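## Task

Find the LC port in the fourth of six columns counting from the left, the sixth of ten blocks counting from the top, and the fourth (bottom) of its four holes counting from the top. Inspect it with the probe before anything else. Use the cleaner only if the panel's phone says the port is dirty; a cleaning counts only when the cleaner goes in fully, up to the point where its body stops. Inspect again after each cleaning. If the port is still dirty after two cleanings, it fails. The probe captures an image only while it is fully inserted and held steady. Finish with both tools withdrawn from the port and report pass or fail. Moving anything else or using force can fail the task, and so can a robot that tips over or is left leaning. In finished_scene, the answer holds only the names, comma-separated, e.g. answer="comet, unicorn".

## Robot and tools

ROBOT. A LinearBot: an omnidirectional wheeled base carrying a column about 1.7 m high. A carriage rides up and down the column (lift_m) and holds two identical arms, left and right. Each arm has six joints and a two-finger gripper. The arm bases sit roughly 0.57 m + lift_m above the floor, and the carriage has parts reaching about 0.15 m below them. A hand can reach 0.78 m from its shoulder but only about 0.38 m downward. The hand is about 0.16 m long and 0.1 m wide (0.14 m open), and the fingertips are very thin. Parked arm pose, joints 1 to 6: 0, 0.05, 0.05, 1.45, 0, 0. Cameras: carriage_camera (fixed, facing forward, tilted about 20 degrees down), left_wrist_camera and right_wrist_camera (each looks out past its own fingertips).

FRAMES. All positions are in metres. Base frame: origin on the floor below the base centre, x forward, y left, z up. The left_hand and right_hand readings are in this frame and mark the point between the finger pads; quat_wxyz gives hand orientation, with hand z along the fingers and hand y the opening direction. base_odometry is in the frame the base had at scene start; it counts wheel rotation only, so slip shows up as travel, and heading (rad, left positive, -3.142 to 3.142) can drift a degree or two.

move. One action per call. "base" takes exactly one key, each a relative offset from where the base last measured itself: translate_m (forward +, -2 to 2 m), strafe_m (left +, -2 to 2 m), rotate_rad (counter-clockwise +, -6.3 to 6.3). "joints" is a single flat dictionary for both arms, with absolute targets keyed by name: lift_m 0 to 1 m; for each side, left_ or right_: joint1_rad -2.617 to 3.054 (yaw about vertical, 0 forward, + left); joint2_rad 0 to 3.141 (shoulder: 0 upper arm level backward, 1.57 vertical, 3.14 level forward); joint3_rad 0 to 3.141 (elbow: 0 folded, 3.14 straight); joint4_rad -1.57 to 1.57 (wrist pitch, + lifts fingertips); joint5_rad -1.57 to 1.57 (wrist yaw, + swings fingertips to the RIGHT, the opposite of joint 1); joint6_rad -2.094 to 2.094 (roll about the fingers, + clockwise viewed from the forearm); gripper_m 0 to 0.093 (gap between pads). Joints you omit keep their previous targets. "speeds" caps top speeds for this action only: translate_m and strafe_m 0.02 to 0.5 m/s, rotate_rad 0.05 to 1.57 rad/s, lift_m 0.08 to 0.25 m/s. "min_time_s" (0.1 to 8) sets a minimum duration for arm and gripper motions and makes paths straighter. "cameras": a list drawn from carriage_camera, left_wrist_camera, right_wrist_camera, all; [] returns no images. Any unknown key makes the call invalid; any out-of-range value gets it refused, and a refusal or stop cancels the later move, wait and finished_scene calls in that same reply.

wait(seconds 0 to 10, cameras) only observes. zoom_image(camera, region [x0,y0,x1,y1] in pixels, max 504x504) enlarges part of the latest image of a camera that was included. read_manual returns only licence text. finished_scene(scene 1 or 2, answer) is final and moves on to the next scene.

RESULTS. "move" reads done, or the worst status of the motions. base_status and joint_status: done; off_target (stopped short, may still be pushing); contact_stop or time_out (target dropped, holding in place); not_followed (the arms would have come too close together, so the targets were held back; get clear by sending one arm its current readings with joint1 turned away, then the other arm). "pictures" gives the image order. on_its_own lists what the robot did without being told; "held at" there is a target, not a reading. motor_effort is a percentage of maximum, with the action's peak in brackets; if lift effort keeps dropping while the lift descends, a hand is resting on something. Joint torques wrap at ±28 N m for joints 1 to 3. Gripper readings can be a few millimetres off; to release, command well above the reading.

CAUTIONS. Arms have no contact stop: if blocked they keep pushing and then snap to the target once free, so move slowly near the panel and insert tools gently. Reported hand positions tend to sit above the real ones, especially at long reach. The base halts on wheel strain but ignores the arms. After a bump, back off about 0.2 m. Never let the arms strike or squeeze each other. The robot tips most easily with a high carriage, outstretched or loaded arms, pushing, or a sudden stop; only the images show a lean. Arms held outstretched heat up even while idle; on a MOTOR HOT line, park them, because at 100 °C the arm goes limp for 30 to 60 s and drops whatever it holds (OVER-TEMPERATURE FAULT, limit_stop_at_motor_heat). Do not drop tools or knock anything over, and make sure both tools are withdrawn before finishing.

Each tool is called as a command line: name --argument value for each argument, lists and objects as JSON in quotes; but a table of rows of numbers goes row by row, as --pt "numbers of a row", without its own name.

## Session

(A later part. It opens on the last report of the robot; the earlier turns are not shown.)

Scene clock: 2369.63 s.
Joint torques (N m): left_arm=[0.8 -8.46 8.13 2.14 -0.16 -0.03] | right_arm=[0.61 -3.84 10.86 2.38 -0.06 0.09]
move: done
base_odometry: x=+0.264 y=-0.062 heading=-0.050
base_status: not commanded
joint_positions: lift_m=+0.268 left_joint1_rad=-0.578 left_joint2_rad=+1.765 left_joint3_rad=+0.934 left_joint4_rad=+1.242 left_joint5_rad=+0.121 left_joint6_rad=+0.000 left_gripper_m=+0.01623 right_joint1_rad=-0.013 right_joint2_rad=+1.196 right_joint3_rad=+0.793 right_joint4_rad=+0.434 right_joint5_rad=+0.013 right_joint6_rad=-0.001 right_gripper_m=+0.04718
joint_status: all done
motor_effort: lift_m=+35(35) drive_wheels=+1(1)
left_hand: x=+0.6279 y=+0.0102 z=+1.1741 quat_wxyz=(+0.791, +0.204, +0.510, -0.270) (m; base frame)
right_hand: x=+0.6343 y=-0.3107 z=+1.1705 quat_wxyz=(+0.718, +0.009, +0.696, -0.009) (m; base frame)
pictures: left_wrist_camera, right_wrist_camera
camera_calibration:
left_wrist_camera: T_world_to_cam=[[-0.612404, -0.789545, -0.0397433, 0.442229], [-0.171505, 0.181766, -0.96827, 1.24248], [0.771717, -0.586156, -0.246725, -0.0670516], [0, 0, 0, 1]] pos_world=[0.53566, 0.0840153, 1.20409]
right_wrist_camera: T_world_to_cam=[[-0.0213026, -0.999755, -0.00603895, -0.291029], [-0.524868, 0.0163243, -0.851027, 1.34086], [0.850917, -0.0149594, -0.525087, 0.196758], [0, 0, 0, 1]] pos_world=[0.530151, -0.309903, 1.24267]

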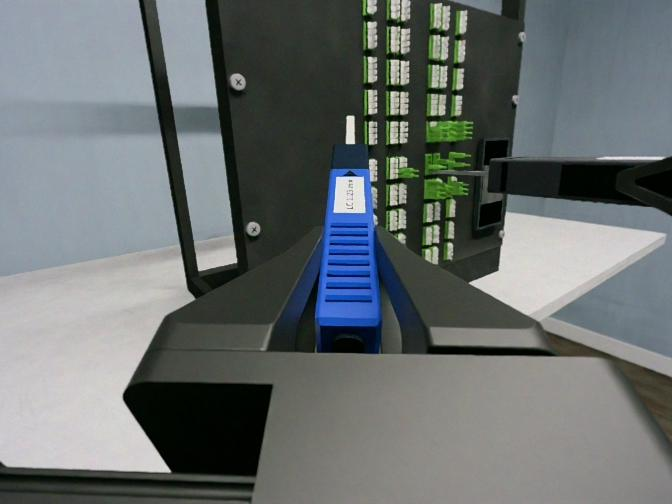

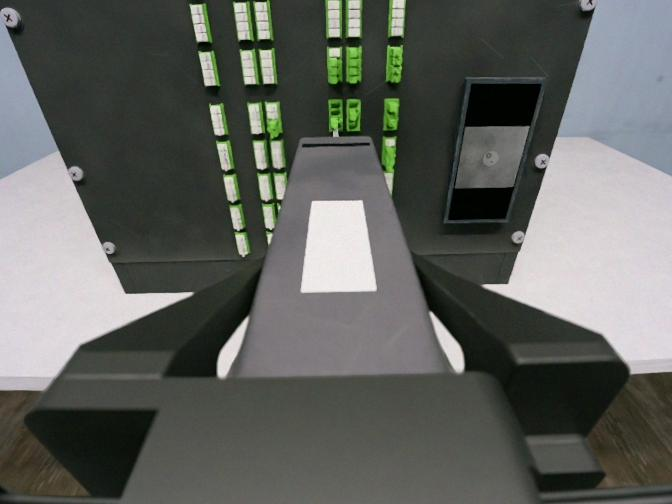

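wait --seconds 2 --cameras '["right_wrist_camera","left_wrist_camera"]'

zoom_image --camera "right_wrist_camera" --region '[320, 106, 350, 136]'

zoom_image --camera "left_wrist_camera" --region '[415, 155, 445, 185]'

Scene clock: 2377.37 s.
Joint torques (N m): left_arm=[0.77 -8.46 8.13 2.14 -0.16 -0.03] | right_arm=[0.62 -3.85 10.86 2.38 -0.06 0.09]
base_odometry: x=+0.264 y=-0.062 heading=-0.050
base_status: not commanded
joint_positions: lift_m=+0.268 left_joint1_rad=-0.578 left_joint2_rad=+1.765 left_joint3_rad=+0.934 left_joint4_rad=+1.242 left_joint5_rad=+0.121 left_joint6_rad=+0.000 left_gripper_m=+0.01623 right_joint1_rad=-0.013 right_joint2_rad=+1.196 right_joint3_rad=+0.793 right_joint4_rad=+0.434 right_joint5_rad=+0.013 right_joint6_rad=-0.001 right_gripper_m=+0.04718
joint_status: all done
motor_effort: lift_m=+35(35) drive_wheels=+1(1)
left_hand: x=+0.6279 y=+0.0102 z=+1.1741 quat_wxyz=(+0.791, +0.204, +0.510, -0.270) (m; base frame)
right_hand: x=+0.6343 y=-0.3107 z=+1.1705 quat_wxyz=(+0.718, +0.009, +0.696, -0.009) (m; base frame)
wait: 2.00 s; at rest from the start
pictures: left_wrist_camera, right_wrist_camera
camera_calibration:
left_wrist_camera: T_world_to_cam=[[-0.612404, -0.789545, -0.0397433, 0.442229], [-0.171505, 0.181766, -0.96827, 1.24248], [0.771717, -0.586156, -0.246725, -0.0670516], [0, 0, 0, 1]] pos_world=[0.53566, 0.0840153, 1.20409]
right_wrist_camera: T_world_to_cam=[[-0.0213026, -0.999755, -0.00603895, -0.291029], [-0.524868, 0.0163243, -0.851027, 1.34086], [0.850917, -0.0149594, -0.525087, 0.196758], [0, 0, 0, 1]] pos_world=[0.530151, -0.309903, 1.24267]

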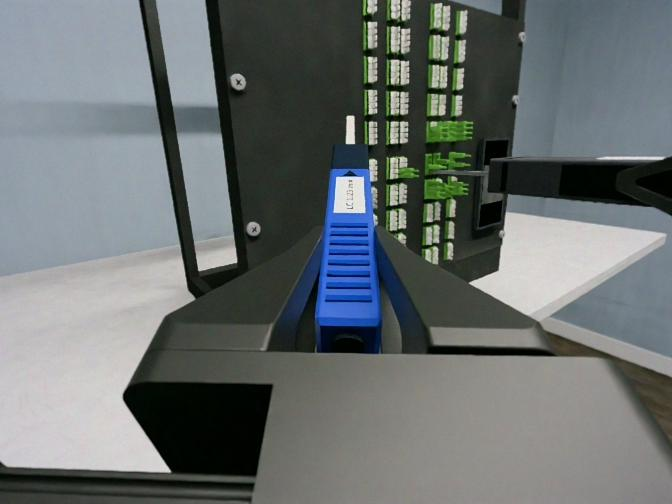

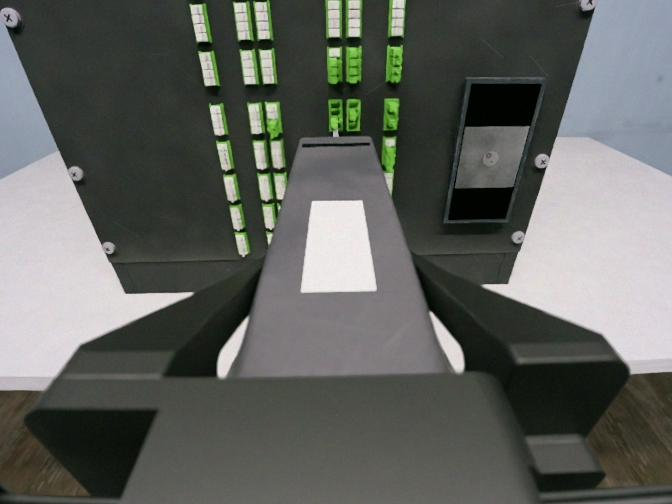

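Scaled by 16.800 from the camera's 672x504 image, which has a finer 960x720 frame.

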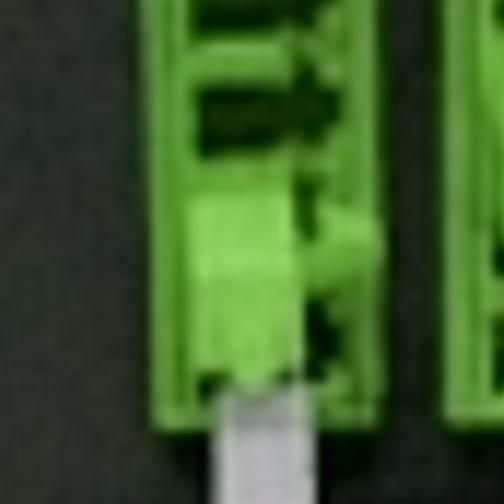

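Scaled by 16.800 from the camera's 672x504 image, which has a finer 960x720 frame.

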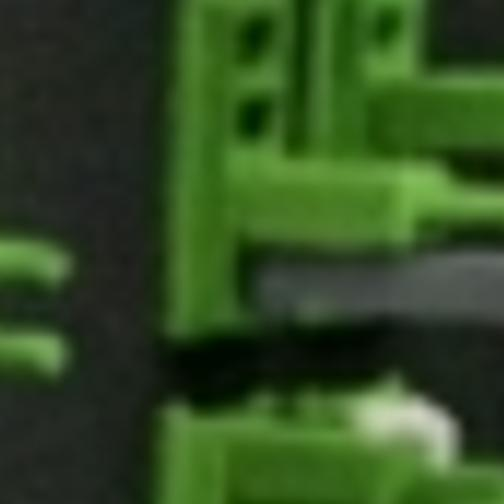

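move --joints '{"right_joint5_rad":0.0}' --min_time_s 0.5 --cameras '[]'

move --joints '{"right_joint5_rad":0.01}' --min_time_s 0.5 --cameras '[]'

wait --seconds 0.6 --cameras '["right_wrist_camera"]'

zoom_image --camera "right_wrist_camera" --region '[320, 106, 350, 136]'

Scene clock: 2385.90 s.
Joint torques (N m): left_arm=[0.79 -8.47 8.13 2.14 -0.16 -0.03] | right_arm=[0.57 -3.86 10.85 2.37 -0.17 0.1]
move: done
base_odometry: x=+0.264 y=-0.062 heading=-0.050
base_status: not commanded
joint_positions: lift_m=+0.268 left_joint1_rad=-0.578 left_joint2_rad=+1.765 left_joint3_rad=+0.934 left_joint4_rad=+1.242 left_joint5_rad=+0.121 left_joint6_rad=+0.000 left_gripper_m=+0.01623 right_joint1_rad=-0.013 right_joint2_rad=+1.196 right_joint3_rad=+0.793 right_joint4_rad=+0.434 right_joint5_rad=+0.010 right_joint6_rad=-0.001 right_gripper_m=+0.04718
joint_status: all done
motor_effort: lift_m=+35(35) drive_wheels=+1(1)
left_hand: x=+0.6279 y=+0.0102 z=+1.1741 quat_wxyz=(+0.791, +0.204, +0.510, -0.270) (m; base frame)
right_hand: x=+0.6343 y=-0.3102 z=+1.1705 quat_wxyz=(+0.718, +0.008, +0.696, -0.008) (m; base frame)
pictures: none
No camera images: "cameras" was empty.

Scene clock: 2386.70 s.
Joint torques (N m): left_arm=[0.8 -8.46 8.13 2.14 -0.16 -0.03] | right_arm=[0.61 -3.84 10.86 2.38 -0.06 0.09]
move: done
base_odometry: x=+0.264 y=-0.062 heading=-0.050
base_status: not commanded
joint_positions: lift_m=+0.268 left_joint1_rad=-0.578 left_joint2_rad=+1.765 left_joint3_rad=+0.934 left_joint4_rad=+1.242 left_joint5_rad=+0.121 left_joint6_rad=+0.000 left_gripper_m=+0.01623 right_joint1_rad=-0.013 right_joint2_rad=+1.196 right_joint3_rad=+0.793 right_joint4_rad=+0.434 right_joint5_rad=+0.010 right_joint6_rad=-0.001 right_gripper_m=+0.04718
joint_status: all done
motor_effort: lift_m=+35(35) drive_wheels=+1(1)
left_hand: x=+0.6279 y=+0.0102 z=+1.1741 quat_wxyz=(+0.791, +0.204, +0.510, -0.270) (m; base frame)
right_hand: x=+0.6343 y=-0.3102 z=+1.1705 quat_wxyz=(+0.718, +0.008, +0.696, -0.008) (m; base frame)
pictures: none
No camera images: "cameras" was empty.

Scene clock: 2387.30 s.
Joint torques (N m): left_arm=[0.79 -8.46 8.13 2.14 -0.16 -0.03] | right_arm=[0.55 -3.85 10.88 2.37 -0.06 0.09]
base_odometry: x=+0.264 y=-0.062 heading=-0.050
base_status: not commanded
joint_positions: lift_m=+0.268 left_joint1_rad=-0.578 left_joint2_rad=+1.765 left_joint3_rad=+0.934 left_joint4_rad=+1.242 left_joint5_rad=+0.121 left_joint6_rad=+0.000 left_gripper_m=+0.01623 right_joint1_rad=-0.013 right_joint2_rad=+1.196 right_joint3_rad=+0.793 right_joint4_rad=+0.434 right_joint5_rad=+0.010 right_joint6_rad=-0.001 right_gripper_m=+0.04718
joint_status: all done
motor_effort: lift_m=+35(35) drive_wheels=+0(1)
left_hand: x=+0.6279 y=+0.0102 z=+1.1741 quat_wxyz=(+0.791, +0.204, +0.510, -0.270) (m; base frame)
right_hand: x=+0.6343 y=-0.3102 z=+1.1705 quat_wxyz=(+0.718, +0.008, +0.696, -0.008) (m; base frame)
wait: 0.60 s; at rest by 0.27 s
pictures: right_wrist_camera
camera_calibration:
right_wrist_camera: T_world_to_cam=[[-0.018248, -0.999815, -0.00603331, -0.292484], [-0.52489, 0.0147155, -0.851043, 1.34045], [0.850974, -0.012363, -0.525062, 0.197415], [0, 0, 0, 1]] pos_world=[0.530256, -0.309715, 1.24267]

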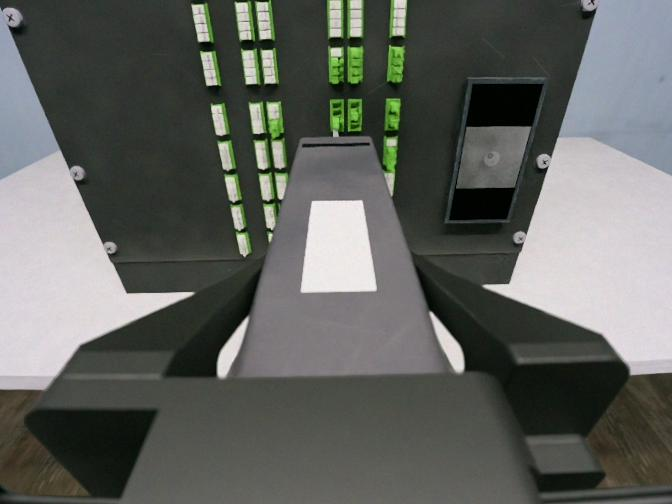

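Scaled by 16.800 from the camera's 672x504 image, which has a finer 960x720 frame.

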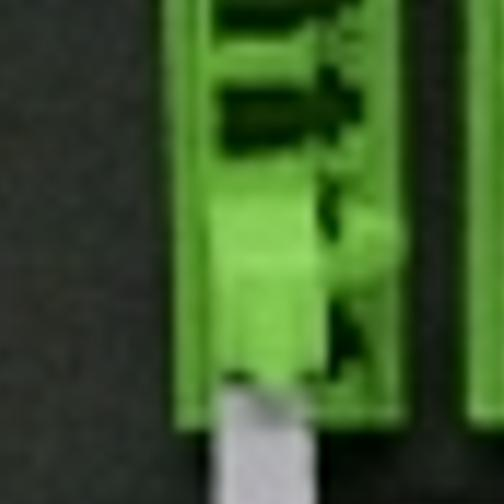

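move --base '{"translate_m":0.003}' --speeds '{"translate_m":0.02}' --cameras '[]'

wait --seconds 0.6 --cameras '["right_wrist_camera","left_wrist_camera"]'

zoom_image --camera "right_wrist_camera" --region '[320, 106, 350, 136]'

zoom_image --camera "left_wrist_camera" --region '[415, 155, 445, 185]'

Scene clock: 2393.03 s.
Joint torques (N m): left_arm=[0.85 -8.32 8.09 2.16 -0.16 -0.03] | right_arm=[0.64 -3.15 10.82 2.44 -0.07 0.1]
move: done
base_odometry: x=+0.267 y=-0.062 heading=-0.050
base_status: done
joint_positions: lift_m=+0.268 left_joint1_rad=-0.578 left_joint2_rad=+1.765 left_joint3_rad=+0.934 left_joint4_rad=+1.242 left_joint5_rad=+0.121 left_joint6_rad=+0.000 left_gripper_m=+0.01623 right_joint1_rad=-0.013 right_joint2_rad=+1.187 right_joint3_rad=+0.793 right_joint4_rad=+0.424 right_joint5_rad=+0.010 right_joint6_rad=-0.001 right_gripper_m=+0.04718
joint_status: not commanded
motor_effort: lift_m=+35(35) drive_wheels=+2(9)
left_hand: x=+0.6279 y=+0.0102 z=+1.1741 quat_wxyz=(+0.791, +0.204, +0.510, -0.270) (m; base frame)
right_hand: x=+0.6325 y=-0.3103 z=+1.1717 quat_wxyz=(+0.718, +0.008, +0.696, -0.009) (m; base frame)
pictures: none
No camera images: "cameras" was empty.

Scene clock: 2393.63 s.
Joint torques (N m): left_arm=[0.79 -8.46 8.13 2.14 -0.16 -0.03] | right_arm=[0.57 -3.14 10.92 2.46 -0.06 0.1]
base_odometry: x=+0.267 y=-0.062 heading=-0.050
base_status: done
joint_positions: lift_m=+0.268 left_joint1_rad=-0.578 left_joint2_rad=+1.765 left_joint3_rad=+0.934 left_joint4_rad=+1.242 left_joint5_rad=+0.121 left_joint6_rad=+0.000 left_gripper_m=+0.01623 right_joint1_rad=-0.013 right_joint2_rad=+1.187 right_joint3_rad=+0.793 right_joint4_rad=+0.424 right_joint5_rad=+0.010 right_joint6_rad=-0.001 right_gripper_m=+0.04718
joint_status: not commanded
motor_effort: lift_m=+35(35) drive_wheels=+2(9)
left_hand: x=+0.6279 y=+0.0102 z=+1.1741 quat_wxyz=(+0.791, +0.204, +0.510, -0.270) (m; base frame)
right_hand: x=+0.6325 y=-0.3103 z=+1.1717 quat_wxyz=(+0.718, +0.008, +0.696, -0.009) (m; base frame)
wait: 0.60 s; at rest by 0.27 s
pictures: left_wrist_camera, right_wrist_camera
camera_calibration:
left_wrist_camera: T_world_to_cam=[[-0.612404, -0.789545, -0.0397433, 0.442229], [-0.171505, 0.181766, -0.96827, 1.24248], [0.771717, -0.586156, -0.246725, -0.0670516], [0, 0, 0, 1]] pos_world=[0.53566, 0.0840153, 1.20409]
right_wrist_camera: T_world_to_cam=[[-0.0186133, -0.999809, -0.00603403, -0.292313], [-0.525496, 0.014917, -0.850665, 1.34044], [0.850592, -0.0126628, -0.525673, 0.200448], [0, 0, 0, 1]] pos_world=[0.528455, -0.309714, 1.24387]

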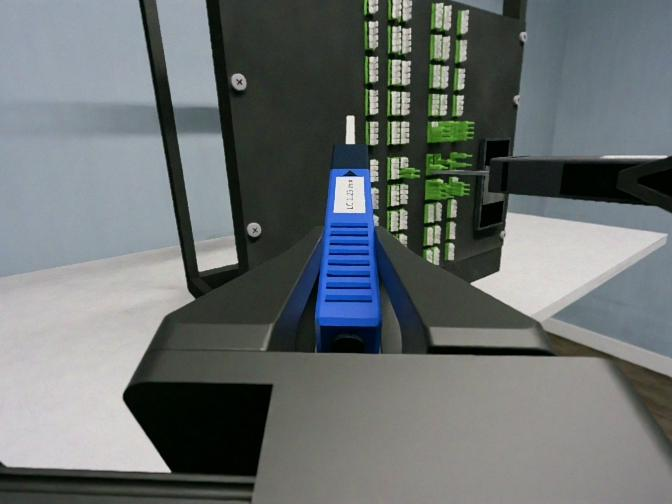

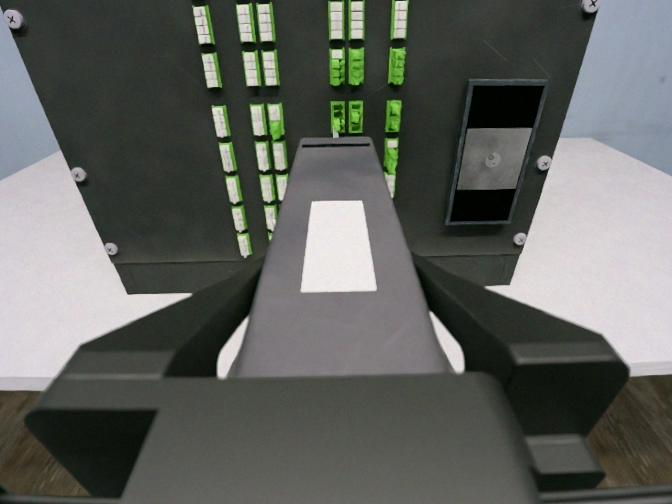

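Scaled by 16.800 from the camera's 672x504 image, which has a finer 960x720 frame.

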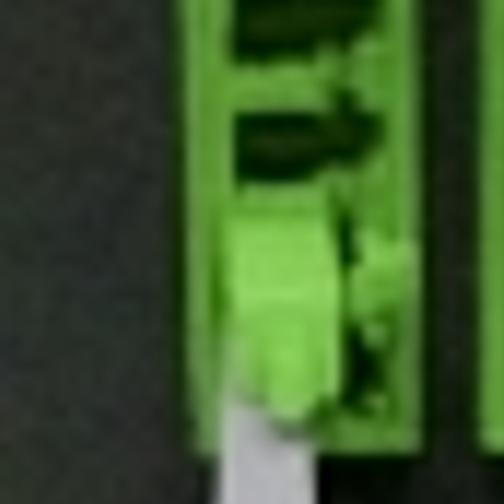

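Scaled by 16.800 from the camera's 672x504 image, which has a finer 960x720 frame.

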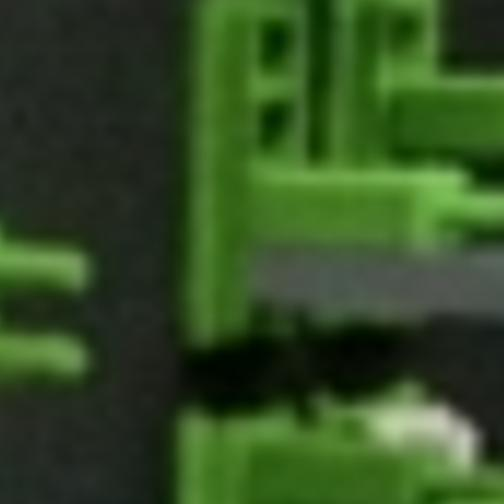

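move --base '{"translate_m":-0.006}' --speeds '{"translate_m":0.02}' --joints '{"right_joint5_rad":0.0215}' --cameras '[]'

move --joints '{"right_joint5_rad":0.0115}' --min_time_s 0.5 --cameras '[]'

wait --seconds 0.6 --cameras '["right_wrist_camera","left_wrist_camera"]'

zoom_image --camera "right_wrist_camera" --region '[320, 106, 350, 136]'

zoom_image --camera "left_wrist_camera" --region '[415, 155, 445, 185]'

Scene clock: 2404.40 s.
Joint torques (N m): left_arm=[0.83 -8.29 8.09 2.12 -0.16 -0.03] | right_arm=[0.55 -3.45 10.84 2.39 0.03 0.09]
move: done
base_odometry: x=+0.261 y=-0.061 heading=-0.050
base_status: done
joint_positions: lift_m=+0.268 left_joint1_rad=-0.577 left_joint2_rad=+1.765 left_joint3_rad=+0.934 left_joint4_rad=+1.242 left_joint5_rad=+0.121 left_joint6_rad=+0.000 left_gripper_m=+0.01623 right_joint1_rad=-0.013 right_joint2_rad=+1.191 right_joint3_rad=+0.793 right_joint4_rad=+0.427 right_joint5_rad=+0.014 right_joint6_rad=-0.001 right_gripper_m=+0.04718
joint_status: all done
motor_effort: lift_m=+35(35) drive_wheels=-1(12)
left_hand: x=+0.6280 y=+0.0103 z=+1.1740 quat_wxyz=(+0.791, +0.204, +0.510, -0.269) (m; base frame)
right_hand: x=+0.6333 y=-0.3108 z=+1.1708 quat_wxyz=(+0.717, +0.009, +0.697, -0.010) (m; base frame)
pictures: none
No camera images: "cameras" was empty.

Scene clock: 2405.20 s.
Joint torques (N m): left_arm=[0.76 -8.51 8.18 2.14 -0.16 -0.03] | right_arm=[0.58 -3.64 11.1 2.39 -0.09 0.09]
move: done
base_odometry: x=+0.261 y=-0.061 heading=-0.050
base_status: not commanded
joint_positions: lift_m=+0.268 left_joint1_rad=-0.577 left_joint2_rad=+1.765 left_joint3_rad=+0.934 left_joint4_rad=+1.242 left_joint5_rad=+0.121 left_joint6_rad=+0.000 left_gripper_m=+0.01623 right_joint1_rad=-0.013 right_joint2_rad=+1.191 right_joint3_rad=+0.793 right_joint4_rad=+0.428 right_joint5_rad=+0.014 right_joint6_rad=-0.001 right_gripper_m=+0.04718
joint_status: all done
motor_effort: lift_m=+35(35) drive_wheels=-1(2)
left_hand: x=+0.6280 y=+0.0103 z=+1.1740 quat_wxyz=(+0.791, +0.204, +0.510, -0.269) (m; base frame)
right_hand: x=+0.6333 y=-0.3108 z=+1.1709 quat_wxyz=(+0.718, +0.009, +0.696, -0.010) (m; base frame)
pictures: none
No camera images: "cameras" was empty.

Scene clock: 2405.80 s.
Joint torques (N m): left_arm=[0.76 -8.46 8.14 2.16 -0.16 -0.03] | right_arm=[0.55 -3.48 10.89 2.46 -0.09 0.09]
base_odometry: x=+0.261 y=-0.061 heading=-0.050
base_status: not commanded
joint_positions: lift_m=+0.268 left_joint1_rad=-0.577 left_joint2_rad=+1.765 left_joint3_rad=+0.934 left_joint4_rad=+1.242 left_joint5_rad=+0.121 left_joint6_rad=+0.000 left_gripper_m=+0.01623 right_joint1_rad=-0.013 right_joint2_rad=+1.191 right_joint3_rad=+0.793 right_joint4_rad=+0.428 right_joint5_rad=+0.014 right_joint6_rad=-0.001 right_gripper_m=+0.04718
joint_status: all done
motor_effort: lift_m=+35(35) drive_wheels=-1(2)
left_hand: x=+0.6280 y=+0.0103 z=+1.1740 quat_wxyz=(+0.791, +0.204, +0.510, -0.269) (m; base frame)
right_hand: x=+0.6333 y=-0.3108 z=+1.1709 quat_wxyz=(+0.718, +0.009, +0.696, -0.010) (m; base frame)
wait: 0.60 s; at rest by 0.27 s
pictures: left_wrist_camera, right_wrist_camera
camera_calibration:
left_wrist_camera: T_world_to_cam=[[-0.612159, -0.78974, -0.039654, 0.442143], [-0.171932, 0.181885, -0.968172, 1.24249], [0.771817, -0.585857, -0.247124, -0.0666933], [0, 0, 0, 1]] pos_world=[0.53576, 0.0841159, 1.20399]
right_wrist_camera: T_world_to_cam=[[-0.0216688, -0.999747, -0.00602726, -0.29086], [-0.525779, 0.0165231, -0.850461, 1.34071], [0.850345, -0.0152595, -0.526004, 0.199055], [0, 0, 0, 1]] pos_world=[0.529349, -0.309901, 1.24317]

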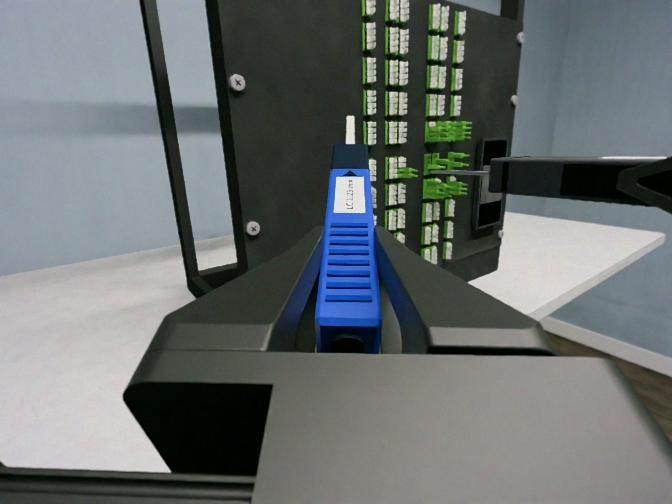

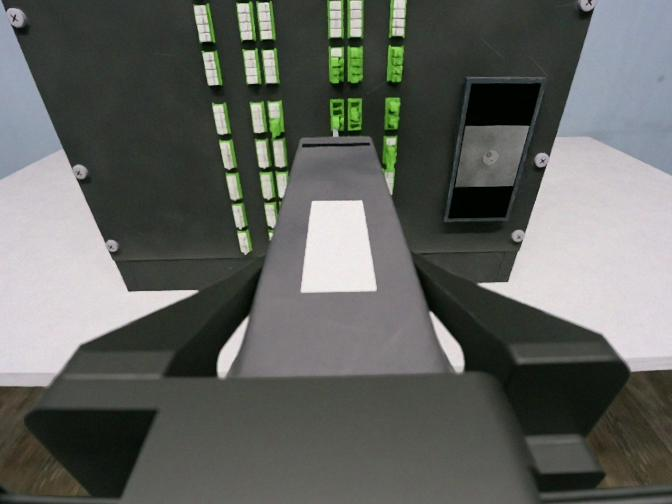

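Scaled by 16.800 from the camera's 672x504 image, which has a finer 960x720 frame.

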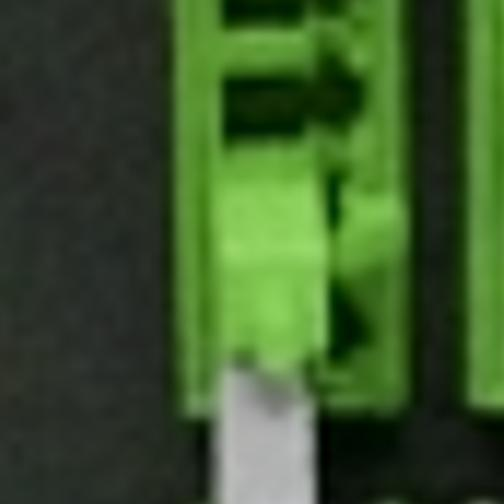

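Scaled by 16.800 from the camera's 672x504 image, which has a finer 960x720 frame.

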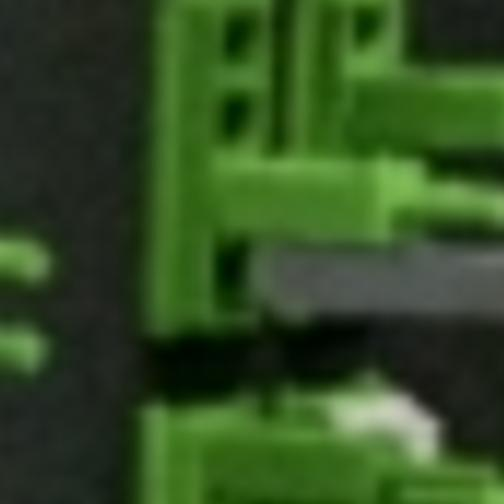

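move --base '{"strafe_m":-0.003}' --speeds '{"strafe_m":0.03}' --cameras '[]'

wait --seconds 0.8 --cameras '["right_wrist_camera","left_wrist_camera"]'

zoom_image --camera "right_wrist_camera" --region '[320, 106, 350, 136]'

Scene clock: 2413.43 s.
Joint torques (N m): left_arm=[0.83 -8.32 8.21 2.15 -0.17 -0.03] | right_arm=[0.66 -3.45 10.65 2.42 -0.05 0.09]
move: done
base_odometry: x=+0.261 y=-0.064 heading=-0.049
base_status: done
joint_positions: lift_m=+0.268 left_joint1_rad=-0.578 left_joint2_rad=+1.765 left_joint3_rad=+0.934 left_joint4_rad=+1.242 left_joint5_rad=+0.121 left_joint6_rad=+0.000 left_gripper_m=+0.01623 right_joint1_rad=-0.013 right_joint2_rad=+1.191 right_joint3_rad=+0.793 right_joint4_rad=+0.428 right_joint5_rad=+0.014 right_joint6_rad=-0.001 right_gripper_m=+0.04718
joint_status: not commanded
motor_effort: lift_m=+35(35) drive_wheels=+2(7)
left_hand: x=+0.6277 y=+0.0099 z=+1.1740 quat_wxyz=(+0.791, +0.205, +0.510, -0.270) (m; base frame)
right_hand: x=+0.6333 y=-0.3108 z=+1.1710 quat_wxyz=(+0.718, +0.009, +0.696, -0.010) (m; base frame)
pictures: none
No camera images: "cameras" was empty.

Scene clock: 2414.23 s.
Joint torques (N m): left_arm=[0.81 -8.46 8.17 2.13 -0.17 -0.03] | right_arm=[0.58 -3.45 10.86 2.43 -0.09 0.09]
base_odometry: x=+0.261 y=-0.064 heading=-0.049
base_status: done
joint_positions: lift_m=+0.268 left_joint1_rad=-0.578 left_joint2_rad=+1.765 left_joint3_rad=+0.934 left_joint4_rad=+1.242 left_joint5_rad=+0.121 left_joint6_rad=+0.000 left_gripper_m=+0.01623 right_joint1_rad=-0.013 right_joint2_rad=+1.191 right_joint3_rad=+0.793 right_joint4_rad=+0.428 right_joint5_rad=+0.014 right_joint6_rad=-0.001 right_gripper_m=+0.04718
joint_status: not commanded
motor_effort: lift_m=+35(35) drive_wheels=+2(7)
left_hand: x=+0.6277 y=+0.0099 z=+1.1740 quat_wxyz=(+0.791, +0.205, +0.510, -0.270) (m; base frame)
right_hand: x=+0.6333 y=-0.3108 z=+1.1710 quat_wxyz=(+0.718, +0.009, +0.696, -0.010) (m; base frame)
wait: 0.80 s; at rest by 0.27 s
pictures: left_wrist_camera, right_wrist_camera
camera_calibration:
left_wrist_camera: T_world_to_cam=[[-0.613001, -0.789078, -0.0398207, 0.442378], [-0.171641, 0.182199, -0.968165, 1.24231], [0.771213, -0.586651, -0.247126, -0.0663215], [0, 0, 0, 1]] pos_world=[0.535559, 0.0838149, 1.20399]
right_wrist_camera: T_world_to_cam=[[-0.0216679, -0.999747, -0.00603746, -0.290847], [-0.525472, 0.0165258, -0.85065, 1.34087], [0.850535, -0.0152593, -0.525697, 0.198625], [0, 0, 0, 1]] pos_world=[0.529349, -0.309901, 1.24327]

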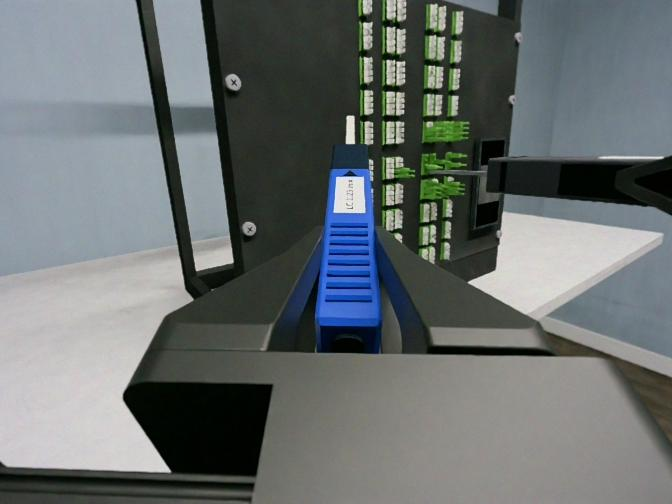

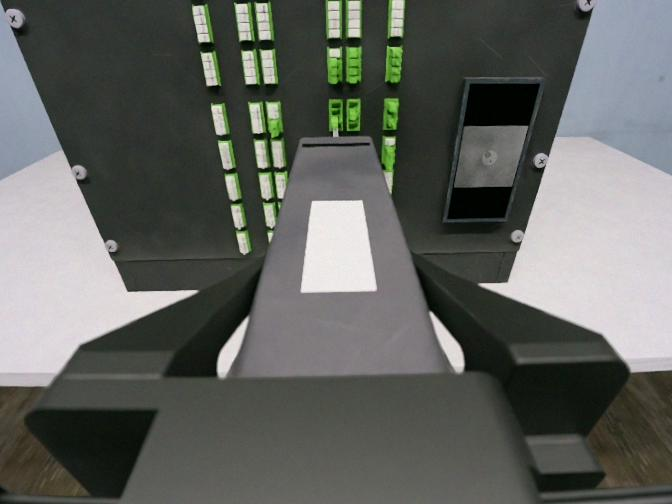

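Scaled by 16.800 from the camera's 672x504 image, which has a finer 960x720 frame.

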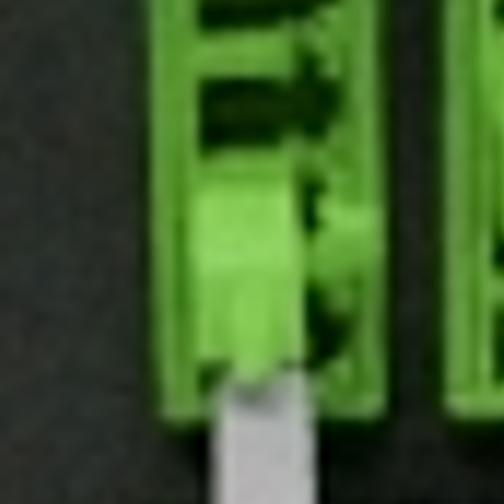

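move --joints '{"right_joint5_rad":0.0027}' --min_time_s 0.5 --cameras '[]'

move --joints '{"right_joint5_rad":0.0127}' --min_time_s 0.5 --cameras '[]'

move --base '{"translate_m":0.003}' --speeds '{"translate_m":0.02}' --cameras '[]'

wait --seconds 0.8 --cameras '["right_wrist_camera","left_wrist_camera"]'

zoom_image --camera "right_wrist_camera" --region '[320, 106, 350, 136]'

zoom_image --camera "left_wrist_camera" --region '[415, 155, 445, 185]'

Scene clock: 2423.73 s.
Joint torques (N m): left_arm=[0.81 -8.46 8.13 2.14 -0.17 -0.03] | right_arm=[0.58 -3.44 10.89 2.42 -0.15 0.09]
move: done
base_odometry: x=+0.261 y=-0.064 heading=-0.049
base_status: not commanded
joint_positions: lift_m=+0.268 left_joint1_rad=-0.578 left_joint2_rad=+1.765 left_joint3_rad=+0.934 left_joint4_rad=+1.242 left_joint5_rad=+0.121 left_joint6_rad=+0.000 left_gripper_m=+0.01623 right_joint1_rad=-0.013 right_joint2_rad=+1.191 right_joint3_rad=+0.793 right_joint4_rad=+0.428 right_joint5_rad=+0.011 right_joint6_rad=-0.001 right_gripper_m=+0.04718
joint_status: all done
motor_effort: lift_m=+35(35) drive_wheels=+2(2)
left_hand: x=+0.6277 y=+0.0099 z=+1.1740 quat_wxyz=(+0.791, +0.205, +0.510, -0.270) (m; base frame)
right_hand: x=+0.6333 y=-0.3103 z=+1.1710 quat_wxyz=(+0.718, +0.008, +0.696, -0.009) (m; base frame)
pictures: none
No camera images: "cameras" was empty.

Scene clock: 2424.53 s.
Joint torques (N m): left_arm=[0.81 -8.46 8.14 2.14 -0.16 -0.03] | right_arm=[0.58 -3.49 10.89 2.42 -0.04 0.1]
move: done
base_odometry: x=+0.261 y=-0.064 heading=-0.049
base_status: not commanded
joint_positions: lift_m=+0.268 left_joint1_rad=-0.578 left_joint2_rad=+1.765 left_joint3_rad=+0.934 left_joint4_rad=+1.242 left_joint5_rad=+0.121 left_joint6_rad=+0.000 left_gripper_m=+0.01623 right_joint1_rad=-0.013 right_joint2_rad=+1.191 right_joint3_rad=+0.793 right_joint4_rad=+0.428 right_joint5_rad=+0.011 right_joint6_rad=-0.001 right_gripper_m=+0.04718
joint_status: all done
motor_effort: lift_m=+35(35) drive_wheels=+2(2)
left_hand: x=+0.6277 y=+0.0099 z=+1.1740 quat_wxyz=(+0.791, +0.205, +0.510, -0.270) (m; base frame)
right_hand: x=+0.6333 y=-0.3103 z=+1.1710 quat_wxyz=(+0.718, +0.008, +0.696, -0.009) (m; base frame)
pictures: none
No camera images: "cameras" was empty.

Scene clock: 2425.17 s.
Joint torques (N m): left_arm=[0.83 -8.39 7.99 2.15 -0.17 -0.03] | right_arm=[0.68 -3.51 10.77 2.44 -0.04 0.09]
move: done
base_odometry: x=+0.264 y=-0.064 heading=-0.049
base_status: done
joint_positions: lift_m=+0.268 left_joint1_rad=-0.578 left_joint2_rad=+1.765 left_joint3_rad=+0.934 left_joint4_rad=+1.242 left_joint5_rad=+0.121 left_joint6_rad=+0.000 left_gripper_m=+0.01623 right_joint1_rad=-0.013 right_joint2_rad=+1.193 right_joint3_rad=+0.793 right_joint4_rad=+0.430 right_joint5_rad=+0.011 right_joint6_rad=-0.001 right_gripper_m=+0.04718
joint_status: not commanded
motor_effort: lift_m=+35(35) drive_wheels=+2(9)
left_hand: x=+0.6277 y=+0.0100 z=+1.1741 quat_wxyz=(+0.791, +0.205, +0.510, -0.270) (m; base frame)
right_hand: x=+0.6337 y=-0.3103 z=+1.1707 quat_wxyz=(+0.718, +0.008, +0.696, -0.009) (m; base frame)
pictures: none
No camera images: "cameras" was empty.

Scene clock: 2425.97 s.
Joint torques (N m): left_arm=[0.77 -8.39 8.13 2.14 -0.16 -0.03] | right_arm=[0.53 -3.56 10.82 2.39 -0.04 0.09]
base_odometry: x=+0.264 y=-0.064 heading=-0.049
base_status: done
joint_positions: lift_m=+0.268 left_joint1_rad=-0.578 left_joint2_rad=+1.765 left_joint3_rad=+0.934 left_joint4_rad=+1.242 left_joint5_rad=+0.121 left_joint6_rad=+0.000 left_gripper_m=+0.01623 right_joint1_rad=-0.013 right_joint2_rad=+1.193 right_joint3_rad=+0.793 right_joint4_rad=+0.430 right_joint5_rad=+0.011 right_joint6_rad=-0.001 right_gripper_m=+0.04718
joint_status: not commanded
motor_effort: lift_m=+35(35) drive_wheels=+1(9)
left_hand: x=+0.6277 y=+0.0100 z=+1.1741 quat_wxyz=(+0.791, +0.205, +0.510, -0.270) (m; base frame)
right_hand: x=+0.6337 y=-0.3103 z=+1.1707 quat_wxyz=(+0.718, +0.008, +0.696, -0.009) (m; base frame)
wait: 0.80 s; at rest by 0.27 s
pictures: left_wrist_camera, right_wrist_camera
camera_calibration:
left_wrist_camera: T_world_to_cam=[[-0.613006, -0.789073, -0.0398421, 0.442489], [-0.171302, 0.181969, -0.968268, 1.24236], [0.771284, -0.586729, -0.246718, -0.0667621], [0, 0, 0, 1]] pos_world=[0.535559, 0.0839146, 1.20409]
right_wrist_camera: T_world_to_cam=[[-0.0189734, -0.999802, -0.00604737, -0.292083], [-0.525488, 0.0151176, -0.850667, 1.34042], [0.850589, -0.0129622, -0.525671, 0.198776], [0, 0, 0, 1]] pos_world=[0.529754, -0.309712, 1.24297]

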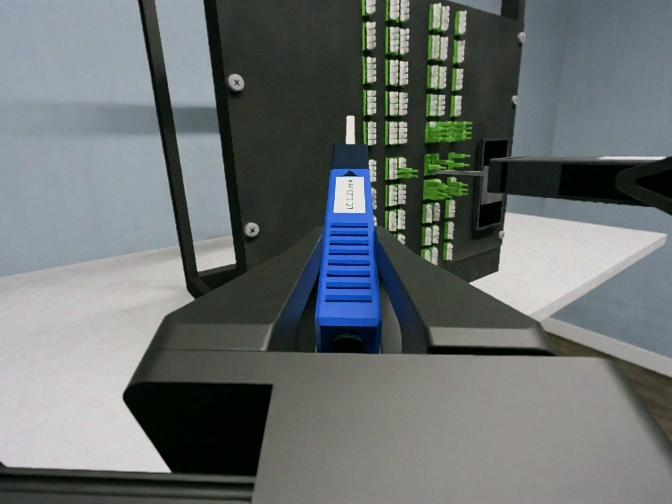

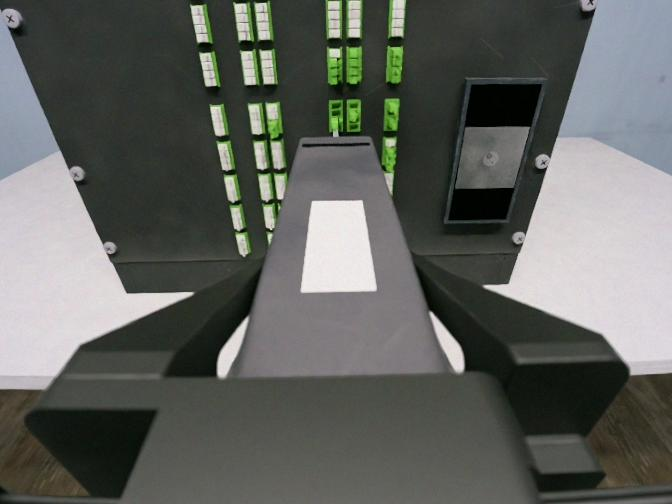

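Scaled by 16.800 from the camera's 672x504 image, which has a finer 960x720 frame.

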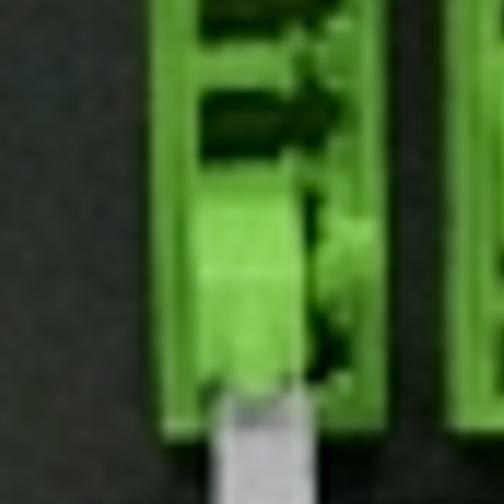

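Scaled by 16.800 from the camera's 672x504 image, which has a finer 960x720 frame.

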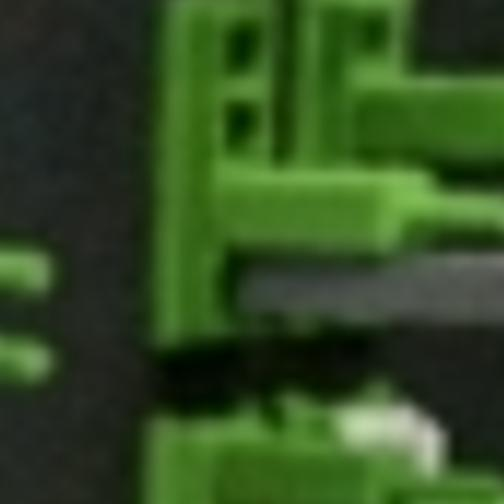

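move --base '{"translate_m":0.004}' --speeds '{"translate_m":0.02}' --cameras '[]'

wait --seconds 0.8 --cameras '["right_wrist_camera","left_wrist_camera"]'

zoom_image --camera "right_wrist_camera" --region '[320, 106, 350, 136]'

zoom_image --camera "left_wrist_camera" --region '[415, 155, 445, 185]'

Scene clock: 2435.90 s.
Joint torques (N m): left_arm=[0.76 -8.36 8.23 2.15 -0.17 -0.03] | right_arm=[0.55 -2.65 10.76 2.55 -0.05 0.09]
move: done
base_odometry: x=+0.268 y=-0.064 heading=-0.048
base_status: done
joint_positions: lift_m=+0.268 left_joint1_rad=-0.578 left_joint2_rad=+1.765 left_joint3_rad=+0.934 left_joint4_rad=+1.242 left_joint5_rad=+0.121 left_joint6_rad=+0.000 left_gripper_m=+0.01623 right_joint1_rad=-0.013 right_joint2_rad=+1.181 right_joint3_rad=+0.793 right_joint4_rad=+0.416 right_joint5_rad=+0.012 right_joint6_rad=-0.001 right_gripper_m=+0.04718
joint_status: not commanded
motor_effort: lift_m=+35(35) drive_wheels=+3(11)
left_hand: x=+0.6277 y=+0.0099 z=+1.1740 quat_wxyz=(+0.791, +0.205, +0.510, -0.270) (m; base frame)
right_hand: x=+0.6312 y=-0.3104 z=+1.1721 quat_wxyz=(+0.717, +0.008, +0.697, -0.009) (m; base frame)
pictures: none
No camera images: "cameras" was empty.

Scene clock: 2436.70 s.
Joint torques (N m): left_arm=[0.81 -8.46 8.13 2.14 -0.17 -0.03] | right_arm=[0.58 -2.61 10.88 2.53 -0.05 0.09]
base_odometry: x=+0.268 y=-0.064 heading=-0.048
base_status: done
joint_positions: lift_m=+0.268 left_joint1_rad=-0.578 left_joint2_rad=+1.765 left_joint3_rad=+0.934 left_joint4_rad=+1.242 left_joint5_rad=+0.121 left_joint6_rad=+0.000 left_gripper_m=+0.01623 right_joint1_rad=-0.013 right_joint2_rad=+1.181 right_joint3_rad=+0.793 right_joint4_rad=+0.416 right_joint5_rad=+0.012 right_joint6_rad=-0.001 right_gripper_m=+0.04718
joint_status: not commanded
motor_effort: lift_m=+35(35) drive_wheels=+3(11)
left_hand: x=+0.6277 y=+0.0099 z=+1.1740 quat_wxyz=(+0.791, +0.205, +0.510, -0.270) (m; base frame)
right_hand: x=+0.6312 y=-0.3104 z=+1.1721 quat_wxyz=(+0.717, +0.008, +0.697, -0.009) (m; base frame)
wait: 0.80 s; at rest by 0.27 s
pictures: left_wrist_camera, right_wrist_camera
camera_calibration:
left_wrist_camera: T_world_to_cam=[[-0.613001, -0.789078, -0.0398207, 0.442378], [-0.171641, 0.182199, -0.968165, 1.24231], [0.771213, -0.586651, -0.247126, -0.0663215], [0, 0, 0, 1]] pos_world=[0.535559, 0.0838149, 1.20399]
right_wrist_camera: T_world_to_cam=[[-0.0197905, -0.999786, -0.00598462, -0.291758], [-0.527075, 0.0155194, -0.849677, 1.34016], [0.849588, -0.0136612, -0.52727, 0.203914], [0, 0, 0, 1]] pos_world=[0.527351, -0.309709, 1.24448]

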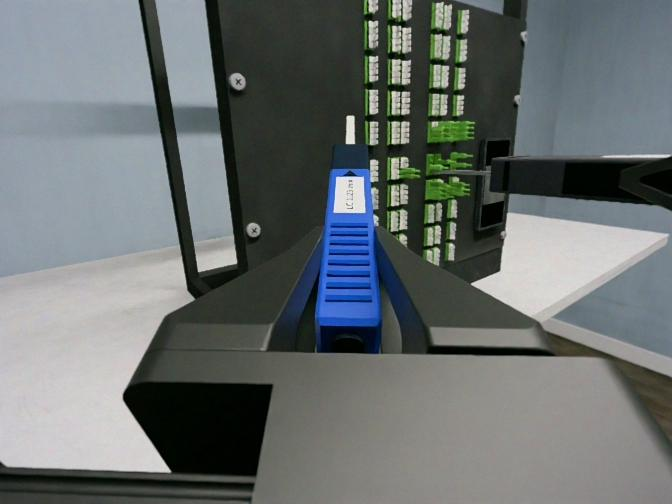

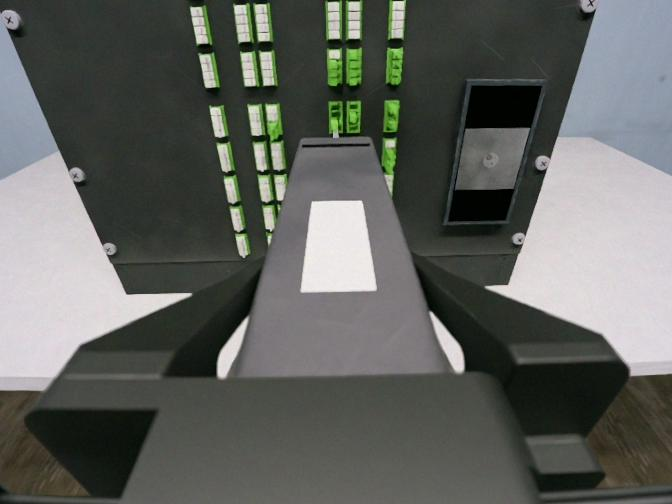

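Scaled by 16.800 from the camera's 672x504 image, which has a finer 960x720 frame.

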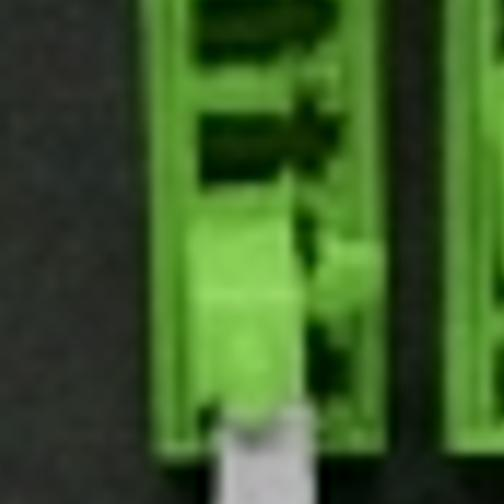

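Scaled by 16.800 from the camera's 672x504 image, which has a finer 960x720 frame.

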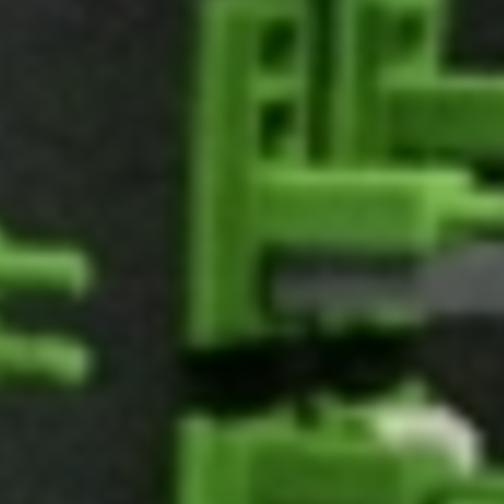

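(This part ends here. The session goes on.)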